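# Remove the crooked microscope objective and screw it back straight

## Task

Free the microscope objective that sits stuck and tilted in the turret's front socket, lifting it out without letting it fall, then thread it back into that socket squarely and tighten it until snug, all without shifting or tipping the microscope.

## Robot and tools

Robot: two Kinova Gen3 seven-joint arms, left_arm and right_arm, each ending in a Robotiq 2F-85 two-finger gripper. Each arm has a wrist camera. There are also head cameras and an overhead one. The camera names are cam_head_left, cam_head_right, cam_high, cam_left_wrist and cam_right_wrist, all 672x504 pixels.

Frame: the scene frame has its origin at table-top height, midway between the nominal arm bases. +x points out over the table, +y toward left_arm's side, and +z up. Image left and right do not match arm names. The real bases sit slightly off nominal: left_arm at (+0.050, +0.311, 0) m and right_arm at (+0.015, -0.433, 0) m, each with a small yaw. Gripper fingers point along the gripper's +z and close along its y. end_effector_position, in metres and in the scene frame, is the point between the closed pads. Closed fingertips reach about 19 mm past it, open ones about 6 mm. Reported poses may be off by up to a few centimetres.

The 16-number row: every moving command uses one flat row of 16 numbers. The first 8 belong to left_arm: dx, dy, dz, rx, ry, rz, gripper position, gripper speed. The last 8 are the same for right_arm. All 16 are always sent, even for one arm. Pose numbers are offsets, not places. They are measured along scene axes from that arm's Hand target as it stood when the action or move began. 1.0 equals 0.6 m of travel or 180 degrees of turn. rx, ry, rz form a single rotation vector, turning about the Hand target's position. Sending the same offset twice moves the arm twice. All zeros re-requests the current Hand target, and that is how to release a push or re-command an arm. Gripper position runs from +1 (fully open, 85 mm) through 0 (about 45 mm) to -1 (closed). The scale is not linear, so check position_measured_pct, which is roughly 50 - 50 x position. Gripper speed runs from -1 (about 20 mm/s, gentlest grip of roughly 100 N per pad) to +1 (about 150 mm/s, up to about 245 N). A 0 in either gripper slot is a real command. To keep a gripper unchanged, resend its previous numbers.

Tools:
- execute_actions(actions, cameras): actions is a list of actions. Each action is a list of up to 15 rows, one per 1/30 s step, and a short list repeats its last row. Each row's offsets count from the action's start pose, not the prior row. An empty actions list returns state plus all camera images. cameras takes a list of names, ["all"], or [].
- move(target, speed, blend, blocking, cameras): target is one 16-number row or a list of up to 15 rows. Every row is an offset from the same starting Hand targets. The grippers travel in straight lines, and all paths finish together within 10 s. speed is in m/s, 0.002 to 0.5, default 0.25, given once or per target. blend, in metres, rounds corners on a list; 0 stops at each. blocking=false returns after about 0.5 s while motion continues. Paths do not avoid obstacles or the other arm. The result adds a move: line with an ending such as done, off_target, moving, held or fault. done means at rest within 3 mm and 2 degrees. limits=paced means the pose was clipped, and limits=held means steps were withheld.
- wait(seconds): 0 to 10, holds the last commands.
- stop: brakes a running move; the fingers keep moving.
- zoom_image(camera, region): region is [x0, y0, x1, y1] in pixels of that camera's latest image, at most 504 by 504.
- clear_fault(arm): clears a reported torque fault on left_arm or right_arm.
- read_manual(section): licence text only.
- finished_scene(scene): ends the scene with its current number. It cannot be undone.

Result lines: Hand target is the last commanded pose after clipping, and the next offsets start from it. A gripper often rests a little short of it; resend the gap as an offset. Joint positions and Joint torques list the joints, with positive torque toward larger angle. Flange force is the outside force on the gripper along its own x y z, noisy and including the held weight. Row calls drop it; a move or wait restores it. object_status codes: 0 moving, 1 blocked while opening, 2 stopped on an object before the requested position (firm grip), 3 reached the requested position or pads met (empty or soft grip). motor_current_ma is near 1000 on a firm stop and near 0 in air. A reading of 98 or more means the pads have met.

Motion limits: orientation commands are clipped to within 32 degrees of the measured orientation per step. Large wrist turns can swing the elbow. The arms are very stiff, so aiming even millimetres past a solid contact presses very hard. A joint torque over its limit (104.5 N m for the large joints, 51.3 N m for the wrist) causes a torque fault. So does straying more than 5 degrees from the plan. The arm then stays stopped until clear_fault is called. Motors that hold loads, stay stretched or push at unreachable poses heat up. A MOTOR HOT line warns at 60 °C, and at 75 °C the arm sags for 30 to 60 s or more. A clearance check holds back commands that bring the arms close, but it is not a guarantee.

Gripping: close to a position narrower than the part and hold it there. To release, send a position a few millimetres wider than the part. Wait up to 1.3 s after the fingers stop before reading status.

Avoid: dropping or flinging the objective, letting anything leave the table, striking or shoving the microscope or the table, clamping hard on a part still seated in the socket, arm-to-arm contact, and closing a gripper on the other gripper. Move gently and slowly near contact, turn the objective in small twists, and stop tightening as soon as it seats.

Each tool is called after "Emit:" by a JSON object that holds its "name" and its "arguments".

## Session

Emit:
{"name": "execute_actions", "arguments": {"actions": []}}

Scene clock: 0.00 s.
left_arm: end_effector_position=(+0.6199, +0.2519, +0.1108) position_measured_pct=0.0 object_status=3 motor_current_ma=0 end_effector_quat_wxyz=(+0.324, +0.503, -0.510, +0.618) | right_arm: end_effector_position=(+0.3784, -0.0690, +0.1950) position_measured_pct=0.0 object_status=3 motor_current_ma=0 end_effector_quat_wxyz=(-0.063, -0.407, +0.903, -0.124)
Joint positions: left_arm=[-0.651 1.3 0.22 1.436 1.218 1.474 1.718] | right_arm=[-1.016 0.737 0.044 1.167 0.13 1.469 1.476]
Joint velocities: within noise
Joint torques (N m): no reading
Flange force (N): no reading
Hand target: left_arm +0.6199, +0.2519, +0.1108; +0.324, +0.503, -0.510, +0.618 | right_arm +0.3784, -0.0690, +0.1950; -0.063, -0.407, +0.903, -0.124
Tool commands: left_gripper/position=+1.0 left_gripper/speed=+1.0 right_gripper/position=+1.0 right_gripper/speed=+1.0

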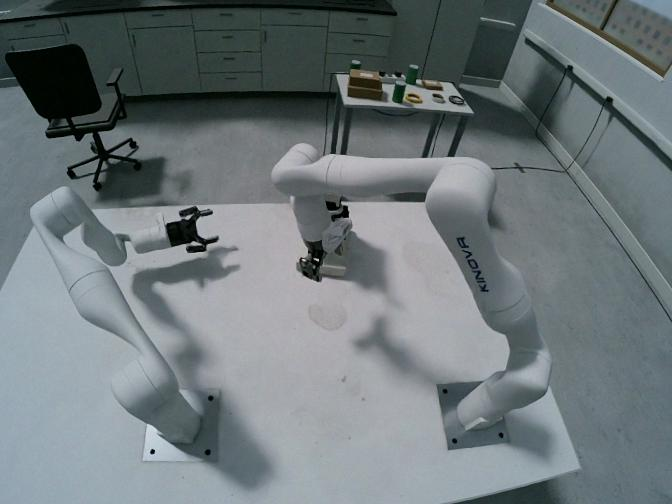

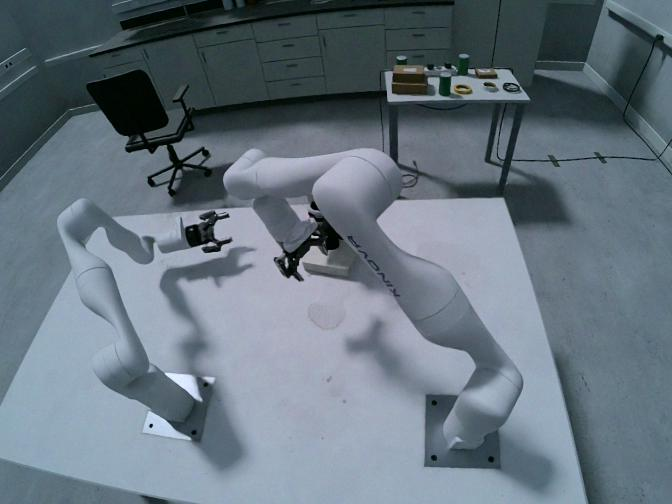

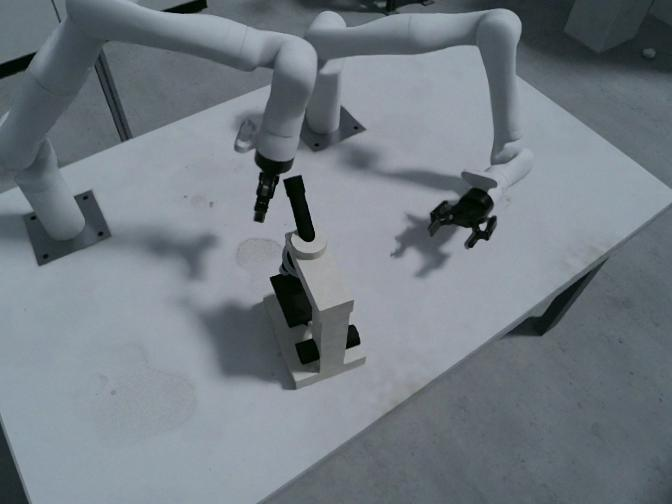

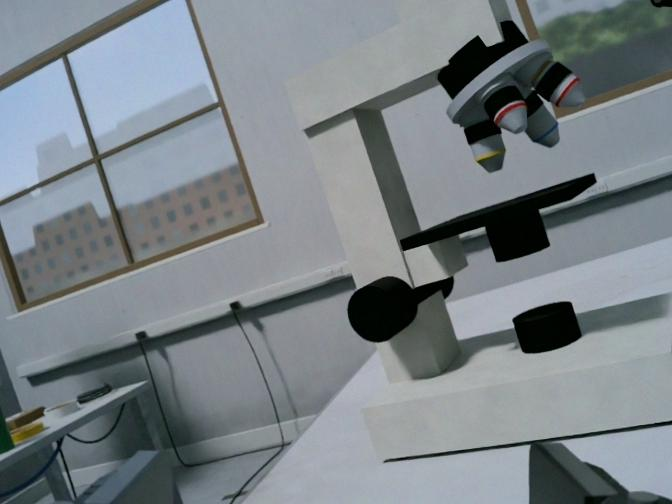

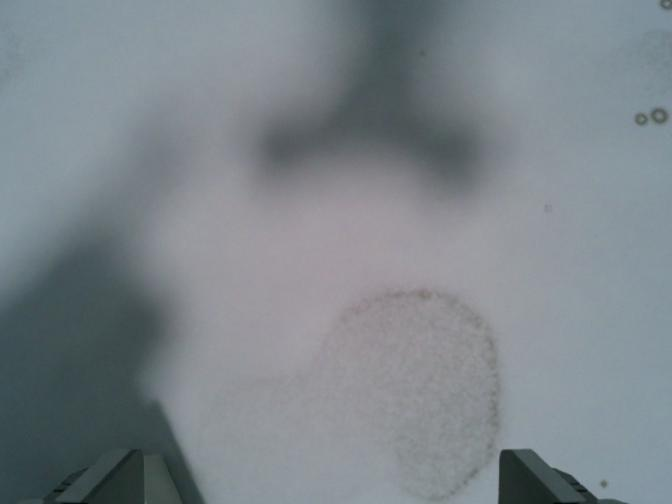

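Emit:
{"name": "move", "arguments": {"target": [-0.25,-0.195,0.1137,-0.0228,0.0966,-0.0921,1,1,0,0,0,0,0,0,1,1], "speed": 0.25, "cameras": ["cam_left_wrist","cam_head_left","cam_high"]}}

Scene clock: 48.37 s.
left_arm: end_effector_position=(+0.4699, +0.1349, +0.1790) position_measured_pct=0.0 object_status=3 motor_current_ma=0 end_effector_quat_wxyz=(+0.501, +0.500, -0.499, +0.500) | right_arm: end_effector_position=(+0.3784, -0.0690, +0.1950) position_measured_pct=0.0 object_status=3 motor_current_ma=0 end_effector_quat_wxyz=(-0.063, -0.407, +0.903, -0.124)
Joint positions: left_arm=[-0.538 1.095 0.226 1.849 1.12 1.477 1.844] | right_arm=[-1.016 0.737 0.044 1.167 0.13 1.469 1.476]
Joint torques (N m): left_arm=[0.8 -17.33 4.24 -0.41 1.35 2.39 -0.15] | right_arm=[0.1 -20.21 0.59 -8.78 0.57 1.13 -0.04]
Flange force (N): left_arm=[2.4 -0.2 -3.1] | right_arm=[7.5 0.2 3.9]
Hand target: left_arm +0.4699, +0.1348, +0.1790; +0.501, +0.500, -0.499, +0.500 | right_arm +0.3784, -0.0690, +0.1950; -0.063, -0.407, +0.903, -0.124
Off the commanded pose: left_arm 0.000 m, 0 deg | right_arm 0.000 m, 0 deg.
move: done
Images, in order (width x height): cam_head_left 672x504, cam_high 672x504, cam_left_wrist 672x504.

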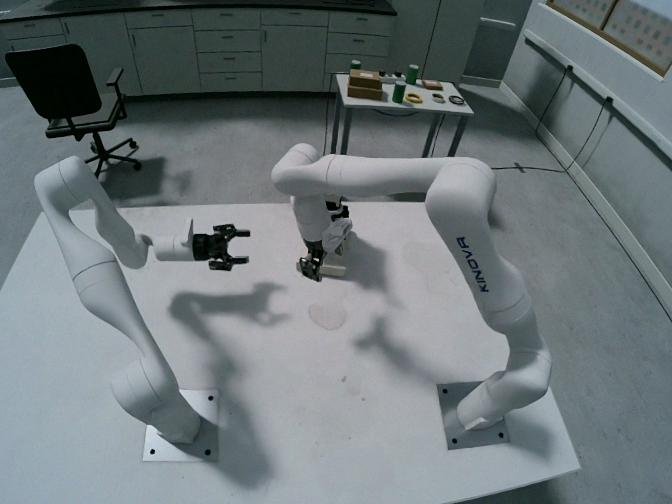

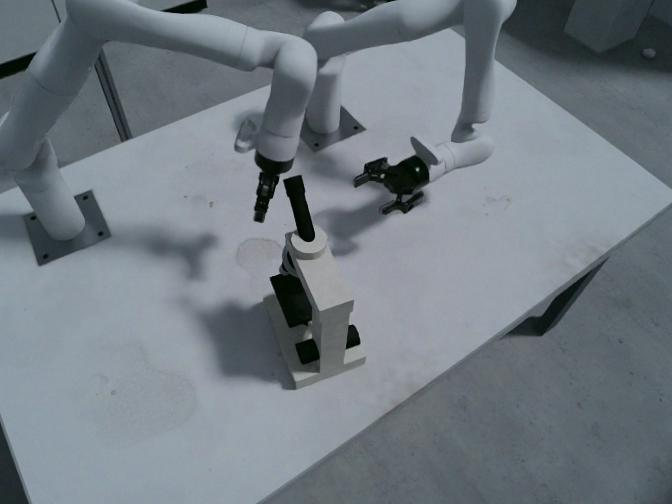

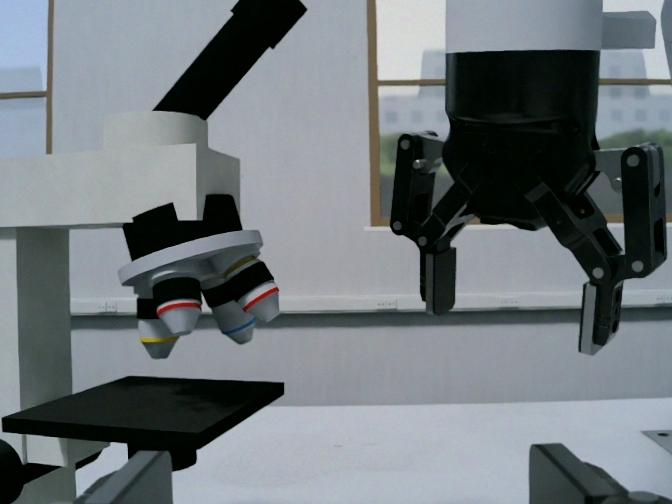

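Emit:
{"name": "move", "arguments": {"target": [0.150,-0.05,0,0,0,-0.0833,1,1,0.086,0.023,0.067,-0.4074,-0.0369,0.5299,1,1], "speed": 0.25, "cameras": ["cam_left_wrist","cam_right_wrist","cam_head_left"]}}

Scene clock: 78.40 s.
left_arm: end_effector_position=(+0.5599, +0.1049, +0.1790) position_measured_pct=0.0 object_status=3 motor_current_ma=0 end_effector_quat_wxyz=(+0.562, +0.430, -0.560, +0.431) | right_arm: end_effector_position=(+0.4300, -0.0552, +0.2352) position_measured_pct=0.0 object_status=3 motor_current_ma=0 end_effector_quat_wxyz=(+0.118, +0.783, -0.106, +0.601)
Joint positions: left_arm=[-0.351 1.26 0.277 1.224 1.015 1.697 2.273] | right_arm=[-1.472 0.83 0.083 1.702 1.301 1.377 2.258]
Joint torques (N m): left_arm=[0.84 -22.06 4.83 -3.82 2.57 1.8 -0.22] | right_arm=[0.12 -18.47 2.66 -5.83 1.76 2.78 -0.03]
Flange force (N): left_arm=[2.1 0.8 -2.3] | right_arm=[1.1 5.2 0.6]
Hand target: left_arm +0.5599, +0.1048, +0.1790; +0.562, +0.430, -0.560, +0.431 | right_arm +0.4300, -0.0552, +0.2352; +0.118, +0.783, -0.106, +0.601
Off the commanded pose: left_arm 0.000 m, 0 deg | right_arm 0.000 m, 0 deg.
move: done
Images, in order (width x height): cam_head_left 672x504, cam_left_wrist 672x504, cam_right_wrist 672x504.

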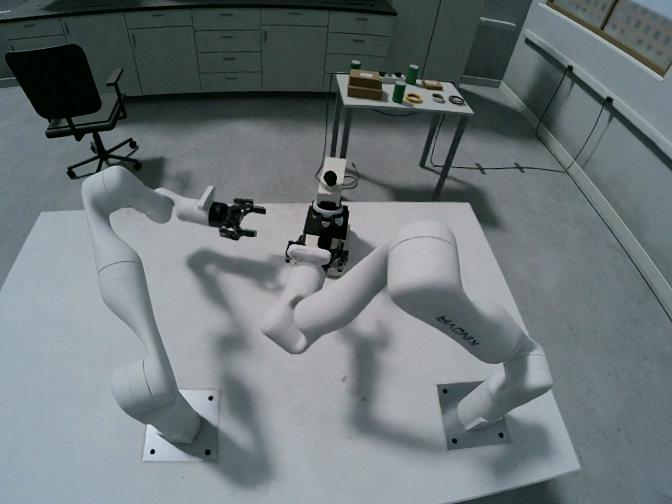

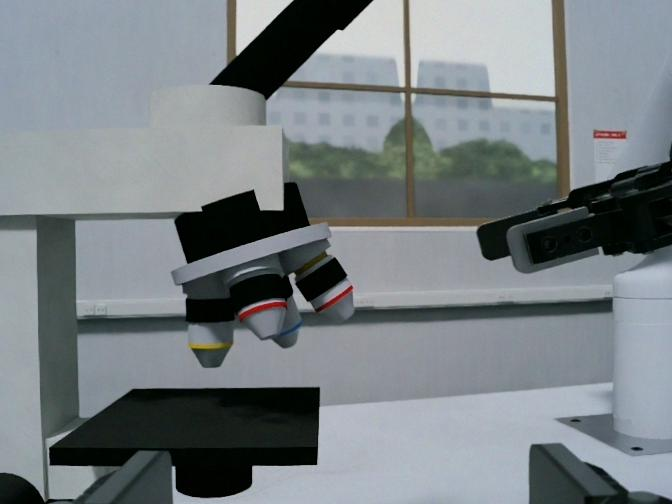

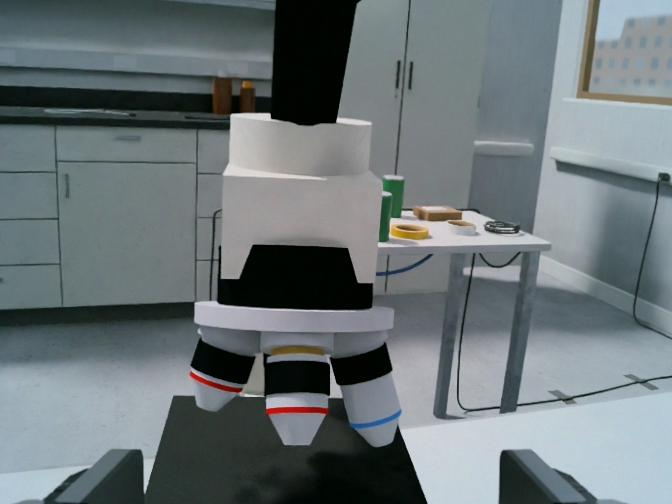

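Emit:
{"name": "zoom_image", "arguments": {"camera": "cam_left_wrist", "region": [270, 220, 370, 320]}}

Emit:
{"name": "zoom_image", "arguments": {"camera": "cam_right_wrist", "region": [240, 320, 360, 440]}}

Scaled by 5.040.

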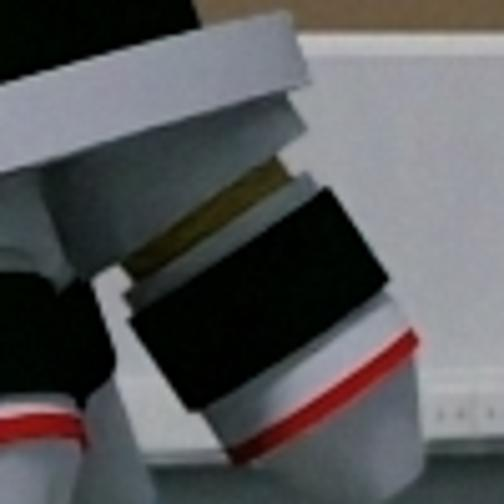

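Scaled by 4.200.

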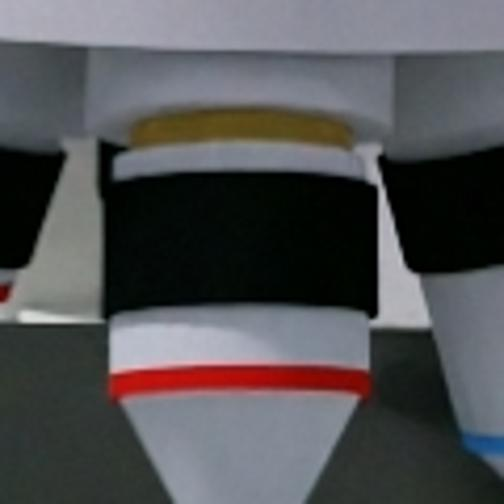

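Emit:
{"name": "zoom_image", "arguments": {"camera": "cam_left_wrist", "region": [280, 225, 345, 290]}}

Emit:
{"name": "zoom_image", "arguments": {"camera": "cam_right_wrist", "region": [255, 325, 345, 400]}}

Scaled by 7.754.

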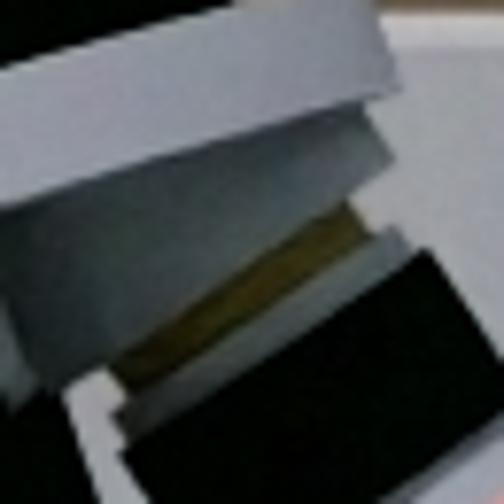

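Scaled by 5.600.

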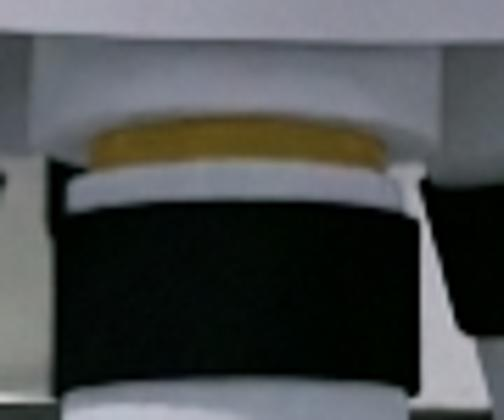

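Emit:
{"name": "move", "arguments": {"target": [-0.0182,-0.1338,-0.009,0,0,0,1,1,0.0412,-0.0942,-0.047,0.1851,-0.0791,0.2630,-0.24,0], "speed": 0.2, "cameras": ["cam_left_wrist","cam_right_wrist"]}}

Emit:
{"name": "zoom_image", "arguments": {"camera": "cam_left_wrist", "region": [290, 200, 400, 310]}}

Emit:
{"name": "zoom_image", "arguments": {"camera": "cam_right_wrist", "region": [240, 300, 400, 460]}}

Scene clock: 271.07 s.
left_arm: end_effector_position=(+0.5490, +0.0246, +0.1736) position_measured_pct=0.0 object_status=3 motor_current_ma=0 end_effector_quat_wxyz=(+0.562, +0.430, -0.560, +0.431) | right_arm: end_effector_position=(+0.4547, -0.1117, +0.2070) position_measured_pct=61.9 object_status=3 motor_current_ma=0 end_effector_quat_wxyz=(-0.365, +0.683, +0.037, +0.632)
Joint positions: left_arm=[-0.245 1.25 0.313 1.306 1.087 1.563 2.233] | right_arm=[-1.087 1.175 0.273 2.506 2.755 2.045 0.673]
Joint torques (N m): left_arm=[0.69 -21.67 5.31 -3.67 2.4 1.89 -0.25] | right_arm=[0.12 -15.63 2.67 0.99 -0.97 3.14 -0.03]
Flange force (N): left_arm=[2.3 0.5 -2.2] | right_arm=[3.2 -3.2 1.8]
Hand target: left_arm +0.5490, +0.0246, +0.1736; +0.562, +0.430, -0.560, +0.431 | right_arm +0.4548, -0.1117, +0.2070; -0.365, +0.683, +0.037, +0.632
Off the commanded pose: left_arm 0.000 m, 0 deg | right_arm 0.000 m, 0 deg.
move: done
Images, in order (width x height): cam_left_wrist 672x504, cam_right_wrist 672x504.

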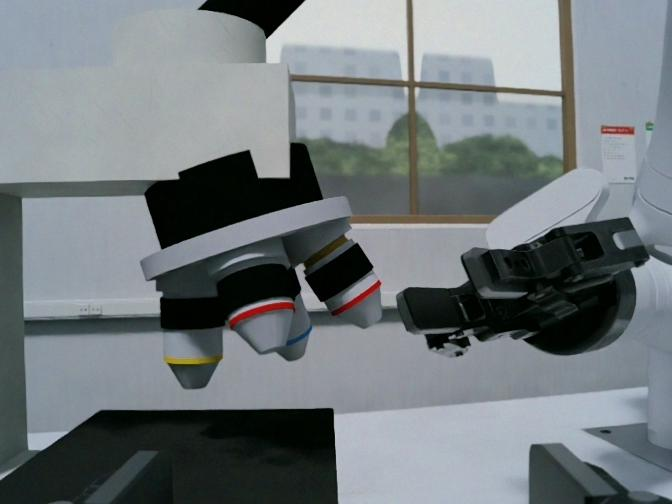

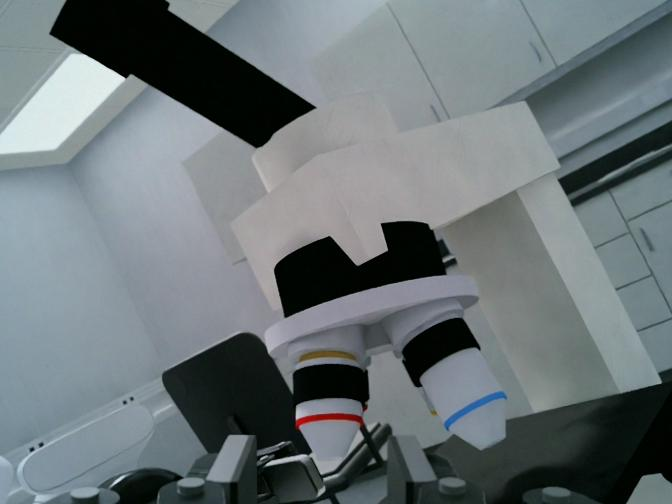

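Scaled by 4.582.

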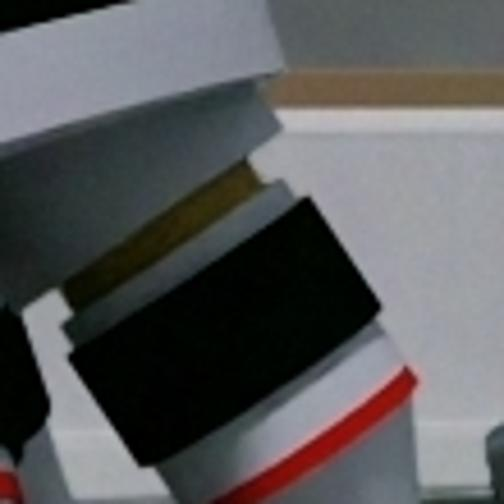

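Scaled by 3.150.

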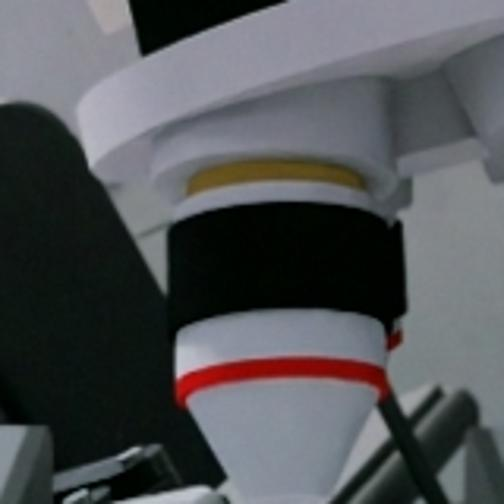

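Emit:
{"name": "zoom_image", "arguments": {"camera": "cam_left_wrist", "region": [290, 215, 365, 290]}}

Emit:
{"name": "zoom_image", "arguments": {"camera": "cam_right_wrist", "region": [285, 335, 375, 425]}}

Scaled by 6.720.

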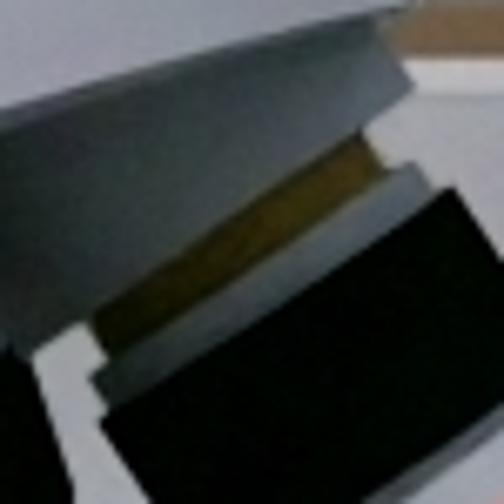

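Scaled by 5.600.

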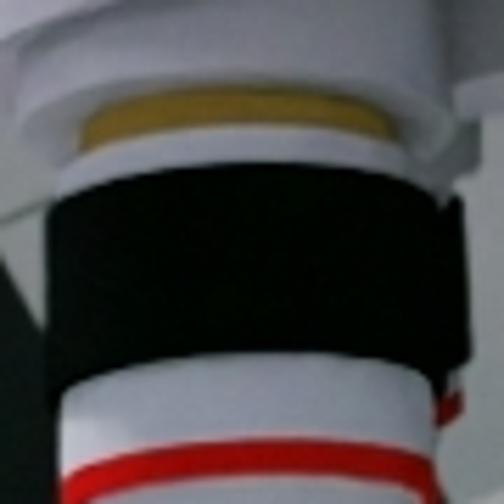

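Emit:
{"name": "move", "arguments": {"target": [0,0,0,0,0,0,1,1,0.0488,0.0318,0.0038,0,0,0,-0.24,0], "speed": 0.15, "cameras": ["cam_left_wrist","cam_right_wrist"]}}

Emit:
{"name": "zoom_image", "arguments": {"camera": "cam_right_wrist", "region": [250, 340, 400, 490]}}

Emit:
{"name": "zoom_image", "arguments": {"camera": "cam_left_wrist", "region": [280, 210, 420, 350]}}

Scene clock: 362.37 s.
left_arm: end_effector_position=(+0.5490, +0.0246, +0.1736) position_measured_pct=0.0 object_status=3 motor_current_ma=0 end_effector_quat_wxyz=(+0.562, +0.430, -0.560, +0.431) | right_arm: end_effector_position=(+0.4840, -0.0926, +0.2093) position_measured_pct=61.9 object_status=3 motor_current_ma=0 end_effector_quat_wxyz=(-0.365, +0.683, +0.037, +0.632)
Joint positions: left_arm=[-0.245 1.25 0.313 1.306 1.087 1.563 2.233] | right_arm=[-1.086 1.122 0.315 2.407 2.815 1.899 0.715]
Joint torques (N m): left_arm=[0.77 -21.66 5.27 -3.69 2.42 1.89 -0.2] | right_arm=[0.14 -16.25 2.96 -0.37 -0.87 3.21 0.03]
Flange force (N): left_arm=[2.3 0.8 -2.2] | right_arm=[3.4 -3.2 0.8]
Hand target: left_arm +0.5490, +0.0246, +0.1736; +0.562, +0.430, -0.560, +0.431 | right_arm +0.4840, -0.0926, +0.2093; -0.365, +0.683, +0.037, +0.632
Off the commanded pose: left_arm 0.000 m, 0 deg | right_arm 0.000 m, 0 deg.
move: done
Images, in order (width x height): cam_left_wrist 672x504, cam_right_wrist 672x504.

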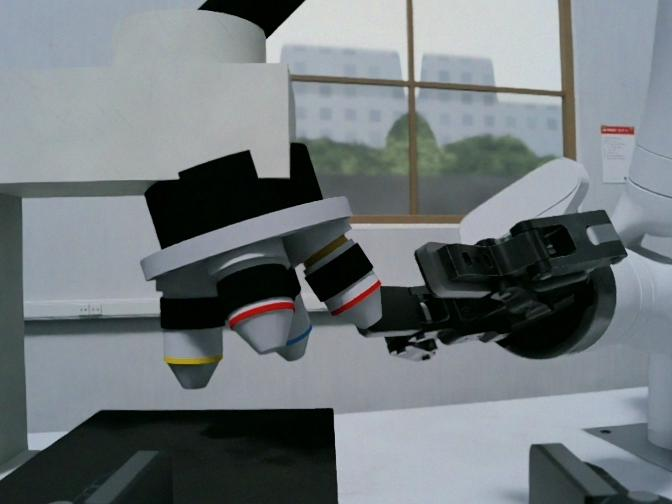

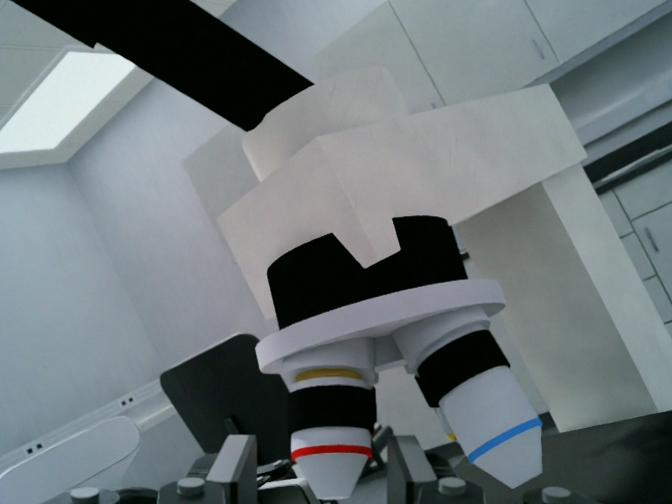

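Scaled by 3.360.

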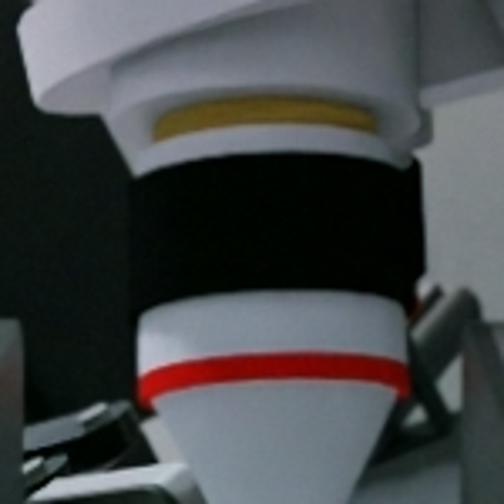

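Scaled by 3.600.

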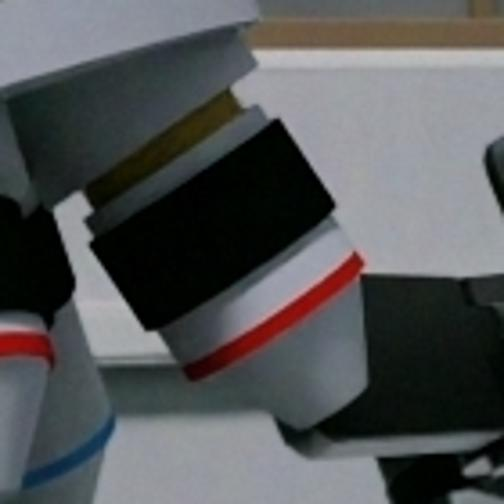

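Emit:
{"name": "move", "arguments": {"target": [0,0,0,0,0,0,1,1, 0.0254,0.01302,0.00033,0,0,0,-0.24,0], "speed": 0.08, "cameras": ["cam_right_wrist","cam_left_wrist"]}}

Scene clock: 413.83 s.
left_arm: end_effector_position=(+0.5490, +0.0246, +0.1736) position_measured_pct=0.0 object_status=3 motor_current_ma=0 end_effector_quat_wxyz=(+0.562, +0.430, -0.560, +0.431) | right_arm: end_effector_position=(+0.4993, -0.0848, +0.2095) position_measured_pct=61.9 object_status=3 motor_current_ma=0 end_effector_quat_wxyz=(-0.365, +0.683, +0.037, +0.632)
Joint positions: left_arm=[-0.245 1.25 0.313 1.306 1.087 1.563 2.233] | right_arm=[-1.08 1.107 0.332 2.356 2.84 1.838 0.728]
Joint torques (N m): left_arm=[0.74 -21.65 5.31 -3.61 2.4 1.9 -0.24] | right_arm=[0.11 -16.68 3.06 -0.92 -0.88 3.21 -0.01]
Flange force (N): left_arm=[2.2 0.3 -2.3] | right_arm=[3.3 -2.9 0.5]
Hand target: left_arm +0.5490, +0.0246, +0.1736; +0.562, +0.430, -0.560, +0.431 | right_arm +0.4993, -0.0848, +0.2095; -0.365, +0.683, +0.037, +0.632
Off the commanded pose: left_arm 0.000 m, 0 deg | right_arm 0.000 m, 0 deg.
move: done
Images, in order (width x height): cam_left_wrist 672x504, cam_right_wrist 672x504.

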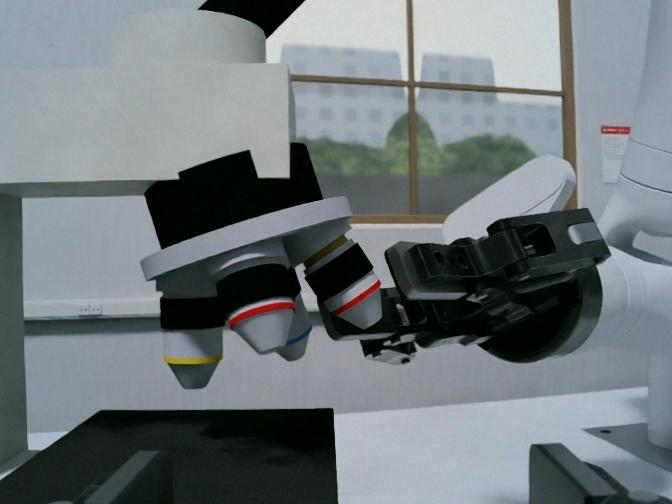

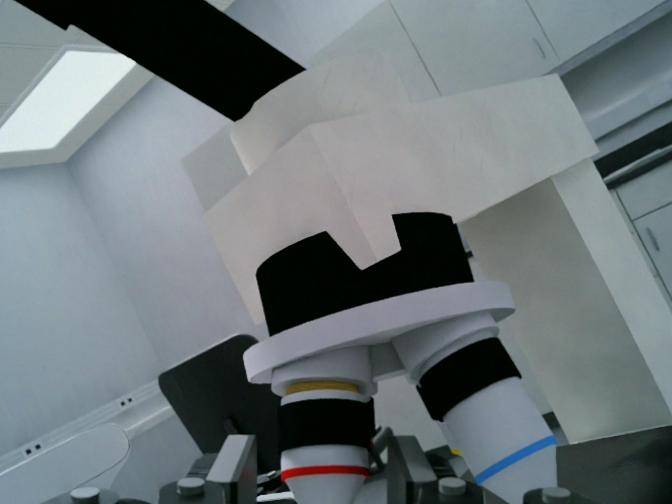

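Emit:
{"name": "zoom_image", "arguments": {"camera": "cam_right_wrist", "region": [240, 340, 400, 500]}}

Emit:
{"name": "zoom_image", "arguments": {"camera": "cam_left_wrist", "region": [270, 200, 430, 360]}}

Scaled by 3.150.

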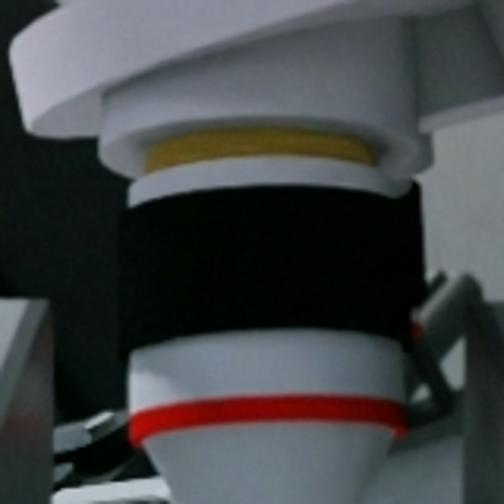

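Scaled by 3.150.

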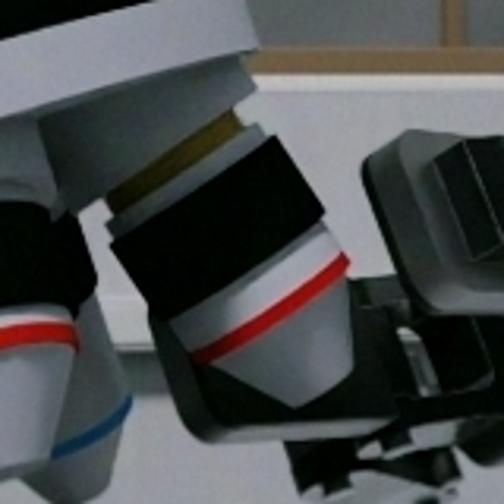

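Emit:
{"name": "move", "arguments": {"target": [0,0,0,0,0,0,1,1, 0.0175,0.0098,0.0006,0,0,0,-0.24,0], "speed": 0.06, "cameras": ["cam_right_wrist","cam_left_wrist"]}}

Emit:
{"name": "zoom_image", "arguments": {"camera": "cam_right_wrist", "region": [240, 340, 400, 500]}}

Emit:
{"name": "zoom_image", "arguments": {"camera": "cam_left_wrist", "region": [270, 200, 430, 360]}}

Scene clock: 434.63 s.
left_arm: end_effector_position=(+0.5490, +0.0246, +0.1736) position_measured_pct=0.0 object_status=3 motor_current_ma=0 end_effector_quat_wxyz=(+0.562, +0.430, -0.560, +0.431) | right_arm: end_effector_position=(+0.5098, -0.0789, +0.2099) position_measured_pct=61.9 object_status=3 motor_current_ma=0 end_effector_quat_wxyz=(-0.365, +0.683, +0.037, +0.632)
Joint positions: left_arm=[-0.245 1.25 0.313 1.306 1.087 1.563 2.233] | right_arm=[-1.076 1.098 0.343 2.321 2.855 1.795 0.737]
Joint torques (N m): left_arm=[0.67 -21.61 5.33 -3.59 2.44 1.89 -0.18] | right_arm=[0.14 -16.96 3.2 -1.31 -0.89 3.26 0.02]
Flange force (N): left_arm=[2.2 0.4 -2.2] | right_arm=[3.3 -2.9 0.4]
Hand target: left_arm +0.5490, +0.0246, +0.1736; +0.562, +0.430, -0.560, +0.431 | right_arm +0.5098, -0.0789, +0.2099; -0.365, +0.683, +0.037, +0.632
Off the commanded pose: left_arm 0.000 m, 0 deg | right_arm 0.000 m, 0 deg.
move: done
Images, in order (width x height): cam_left_wrist 672x504, cam_right_wrist 672x504.

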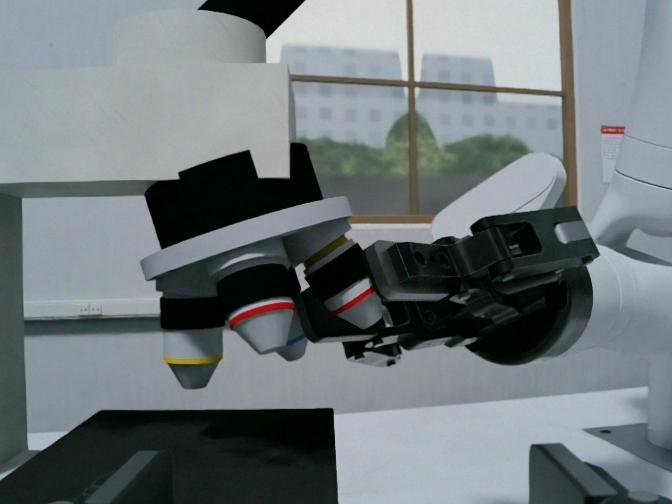

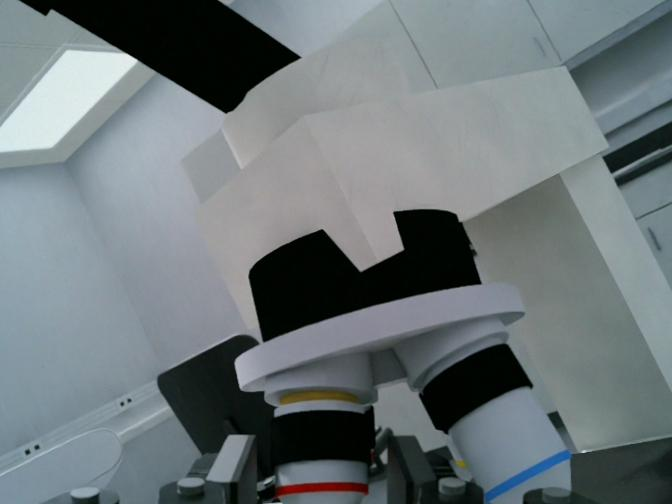

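Scaled by 3.150.

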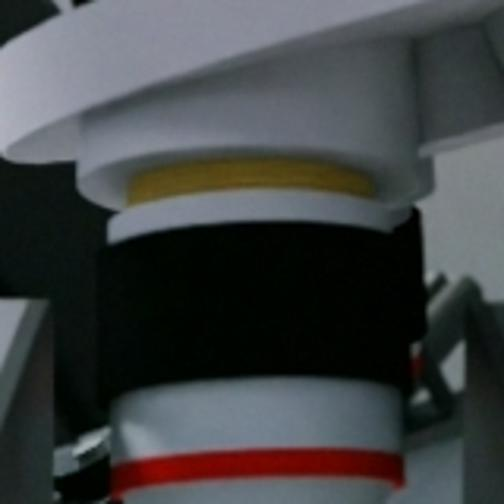

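Scaled by 3.150.

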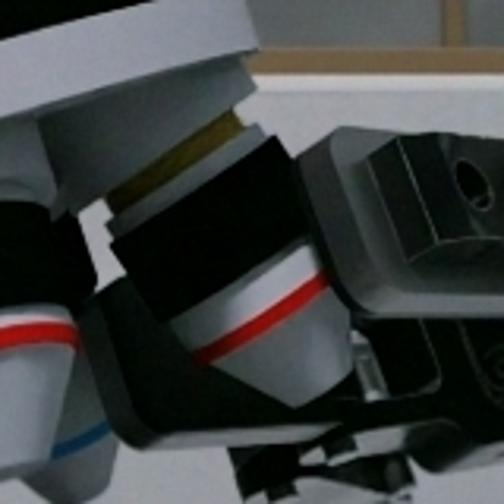

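Emit:
{"name": "move", "arguments": {"target": [0,0,0,0,0,0,1,1, 0.00558,0.00363,0.00043,0,0,0,-0.24,0], "speed": 0.05, "cameras": ["cam_right_wrist","cam_left_wrist"]}}

Emit:
{"name": "zoom_image", "arguments": {"camera": "cam_right_wrist", "region": [240, 340, 400, 500]}}

Emit:
{"name": "zoom_image", "arguments": {"camera": "cam_left_wrist", "region": [270, 200, 430, 360]}}

Scene clock: 444.03 s.
left_arm: end_effector_position=(+0.5490, +0.0246, +0.1736) position_measured_pct=0.0 object_status=3 motor_current_ma=0 end_effector_quat_wxyz=(+0.562, +0.430, -0.560, +0.431) | right_arm: end_effector_position=(+0.5131, -0.0767, +0.2101) position_measured_pct=61.9 object_status=3 motor_current_ma=0 end_effector_quat_wxyz=(-0.365, +0.683, +0.037, +0.632)
Joint positions: left_arm=[-0.245 1.25 0.313 1.306 1.087 1.563 2.233] | right_arm=[-1.075 1.095 0.346 2.309 2.859 1.781 0.74]
Joint torques (N m): left_arm=[0.78 -21.64 5.26 -3.65 2.44 1.89 -0.24] | right_arm=[0.12 -17.01 3.25 -1.47 -0.84 3.23 -0.02]
Flange force (N): left_arm=[2.3 0.5 -2.3] | right_arm=[3.3 -3.0 0.1]
Hand target: left_arm +0.5490, +0.0246, +0.1736; +0.562, +0.430, -0.560, +0.431 | right_arm +0.5131, -0.0767, +0.2101; -0.365, +0.683, +0.037, +0.632
Off the commanded pose: left_arm 0.000 m, 0 deg | right_arm 0.000 m, 0 deg.
move: done
Images, in order (width x height): cam_left_wrist 672x504, cam_right_wrist 672x504.

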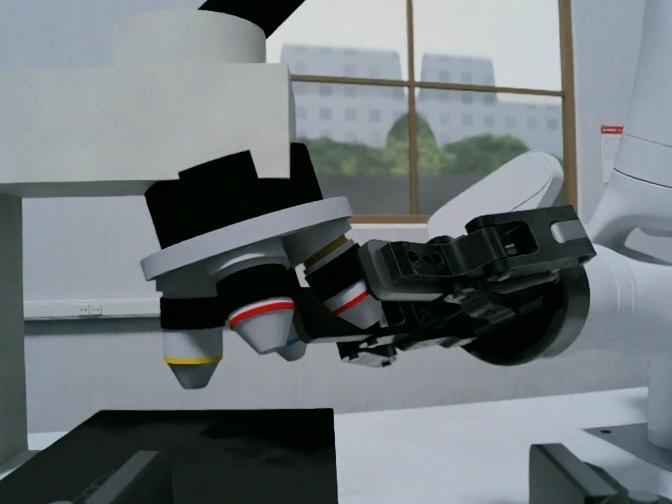

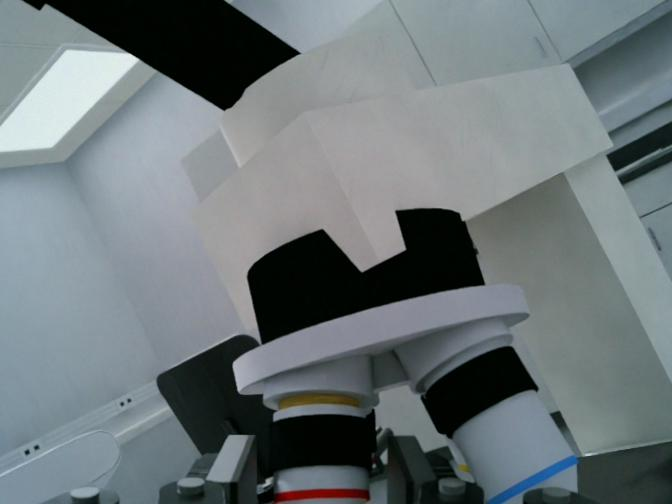

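Scaled by 3.150.

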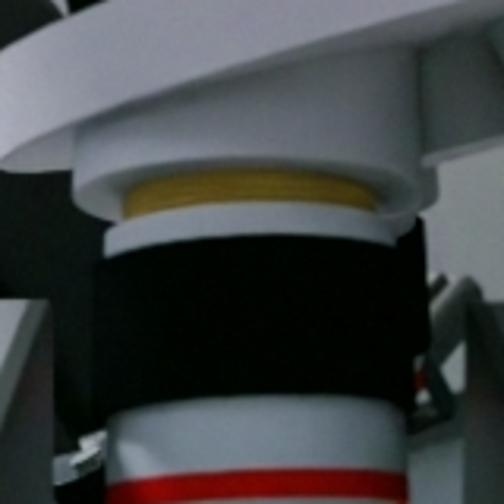

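Scaled by 3.150.

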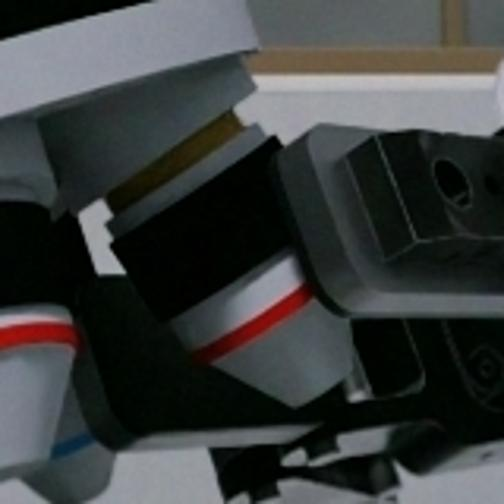

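Emit:
{"name": "move", "arguments": {"target": [[0,0,0,0,0,0,1,1, 0.00098,0.00064,0.00008,0,0,0,-0.36,0],[0,0,0,0,0,0,1,1, 0.00098,0.00064,0.00008,0,0,0,-0.43,-1]], "speed": 0.05, "cameras": ["cam_right_wrist"]}}

Emit:
{"name": "zoom_image", "arguments": {"camera": "cam_right_wrist", "region": [240, 340, 400, 500]}}

Scene clock: 472.10 s.
left_arm: end_effector_position=(+0.5490, +0.0246, +0.1736) position_measured_pct=0.0 object_status=3 motor_current_ma=0 end_effector_quat_wxyz=(+0.562, +0.430, -0.560, +0.431) | right_arm: end_effector_position=(+0.5137, -0.0763, +0.2102) position_measured_pct=71.4 object_status=3 motor_current_ma=20 end_effector_quat_wxyz=(-0.365, +0.683, +0.037, +0.632)
Joint positions: left_arm=[-0.245 1.25 0.313 1.306 1.087 1.563 2.233] | right_arm=[-1.075 1.094 0.346 2.307 2.86 1.778 0.741]
Joint torques (N m): left_arm=[0.73 -21.6 5.35 -3.56 2.4 1.92 -0.26] | right_arm=[2.57 -15.99 4.25 -1.12 -1.66 2.24 -0.05]
Flange force (N): left_arm=[2.3 0.1 -2.3] | right_arm=[3.2 -7.6 -1.9]
Hand target: left_arm +0.5490, +0.0246, +0.1736; +0.562, +0.430, -0.560, +0.431 | right_arm +0.5137, -0.0763, +0.2102; -0.365, +0.683, +0.037, +0.632
Off the commanded pose: left_arm 0.000 m, 0 deg | right_arm 0.000 m, 0 deg.
move: done
Images, in order (width x height): cam_right_wrist 672x504.

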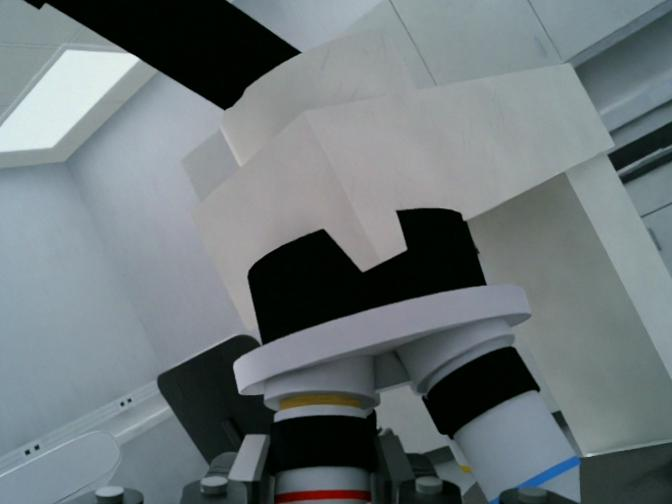

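Scaled by 3.150.

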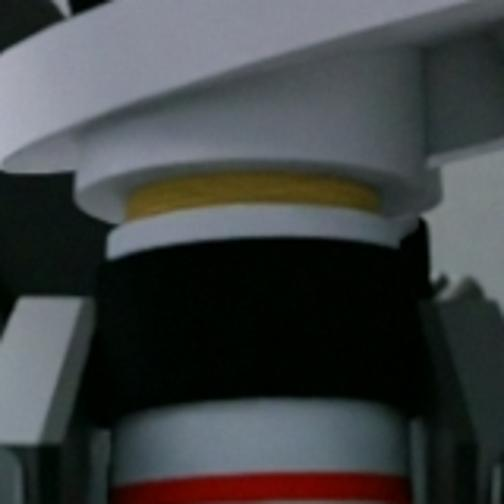

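Emit:
{"name": "move", "arguments": {"target": [0,0,0,0,0,0,1,1, -0.00034,0.00049,0.0003,0,0,0,-0.43,-1], "speed": 0.03}}

Scene clock: 477.10 s.
left_arm: end_effector_position=(+0.5490, +0.0246, +0.1736) position_measured_pct=0.0 object_status=3 motor_current_ma=0 end_effector_quat_wxyz=(+0.562, +0.430, -0.560, +0.431) | right_arm: end_effector_position=(+0.5135, -0.0761, +0.2103) position_measured_pct=71.4 object_status=3 motor_current_ma=20 end_effector_quat_wxyz=(-0.365, +0.683, +0.037, +0.632)
Joint positions: left_arm=[-0.245 1.25 0.313 1.306 1.087 1.563 2.233] | right_arm=[-1.076 1.094 0.346 2.307 2.859 1.778 0.741]
Joint torques (N m): left_arm=[0.81 -21.67 5.3 -3.66 2.45 1.96 -0.23] | right_arm=[0.55 -17.11 3.55 -1.8 -1.03 3.13 -0.03]
Flange force (N): left_arm=[2.2 0.6 -2.3] | right_arm=[3.0 -3.6 -1.3]
Hand target: left_arm +0.5490, +0.0246, +0.1736; +0.562, +0.430, -0.560, +0.431 | right_arm +0.5135, -0.0761, +0.2103; -0.365, +0.683, +0.037, +0.632
Off the commanded pose: left_arm 0.000 m, 0 deg | right_arm 0.000 m, 0 deg.
move: done

Emit:
{"name": "move", "arguments": {"target": [0,0,0,0,0,0,1,1, 0,0,0,0,0,0,-0.46,-1], "speed": 0.03}}

Scene clock: 480.40 s.
left_arm: end_effector_position=(+0.5490, +0.0246, +0.1736) position_measured_pct=0.0 object_status=3 motor_current_ma=0 end_effector_quat_wxyz=(+0.562, +0.430, -0.560, +0.431) | right_arm: end_effector_position=(+0.5135, -0.0760, +0.2103) position_measured_pct=72.7 object_status=0 motor_current_ma=320 end_effector_quat_wxyz=(-0.365, +0.683, +0.037, +0.632)
Joint positions: left_arm=[-0.245 1.25 0.313 1.306 1.087 1.563 2.233] | right_arm=[-1.076 1.094 0.346 2.307 2.859 1.778 0.741]
Joint torques (N m): left_arm=[0.75 -21.66 5.37 -3.6 2.5 1.92 -0.2] | right_arm=[1.01 -17.29 3.81 -2.69 -1.15 2.97 0]
Flange force (N): left_arm=[2.1 0.4 -2.4] | right_arm=[3.1 -4.2 -4.9]
Hand target: left_arm +0.5490, +0.0246, +0.1736; +0.562, +0.430, -0.560, +0.431 | right_arm +0.5135, -0.0761, +0.2103; -0.365, +0.683, +0.037, +0.632
Off the commanded pose: left_arm 0.000 m, 0 deg | right_arm 0.000 m, 0 deg.
move: done

Emit:
{"name": "move", "arguments": {"target": [0.0493,0.184,0,0,0,0,1,1, -0.00063,-0.00025,0.00003,0,0,0,-0.46,-1], "speed": 0.2, "cameras": ["cam_left_wrist"]}}

Emit:
{"name": "zoom_image", "arguments": {"camera": "cam_left_wrist", "region": [270, 200, 430, 360]}}

Scene clock: 510.83 s.
left_arm: end_effector_position=(+0.5785, +0.1349, +0.1736) position_measured_pct=0.0 object_status=3 motor_current_ma=0 end_effector_quat_wxyz=(+0.562, +0.430, -0.560, +0.430) | right_arm: end_effector_position=(+0.5131, -0.0762, +0.2104) position_measured_pct=72.7 object_status=3 motor_current_ma=340 end_effector_quat_wxyz=(-0.365, +0.683, +0.036, +0.632)
Joint positions: left_arm=[-0.378 1.309 0.27 1.1 0.995 1.766 2.33] | right_arm=[-1.076 1.094 0.345 2.308 2.859 1.779 0.741]
Joint torques (N m): left_arm=[0.85 -22.74 4.76 -4.31 2.62 1.71 -0.19] | right_arm=[0.01 -17.6 3.32 -0.52 -1.05 3.83 0.01]
Flange force (N): left_arm=[2.2 1.7 -1.7] | right_arm=[1.7 -2.1 4.8]
Hand target: left_arm +0.5785, +0.1350, +0.1736; +0.562, +0.430, -0.560, +0.431 | right_arm +0.5131, -0.0762, +0.2104; -0.365, +0.683, +0.037, +0.632
Off the commanded pose: left_arm 0.000 m, 0 deg | right_arm 0.000 m, 0 deg.
move: done
Images, in order (width x height): cam_left_wrist 672x504.

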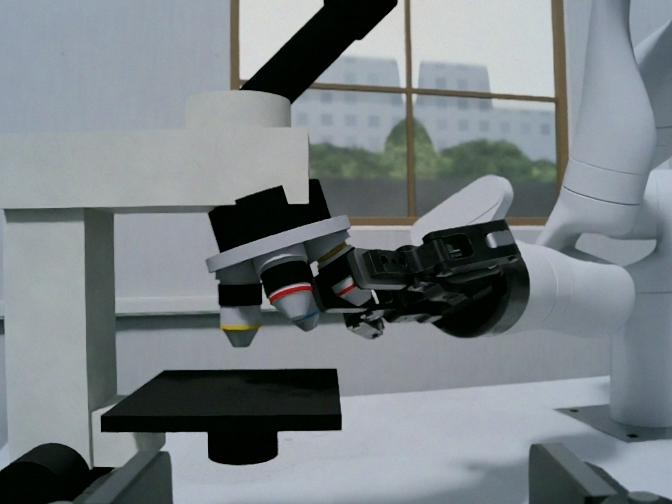

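Scaled by 3.150.

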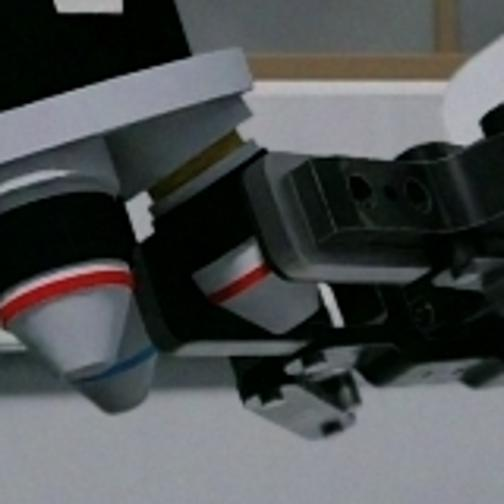

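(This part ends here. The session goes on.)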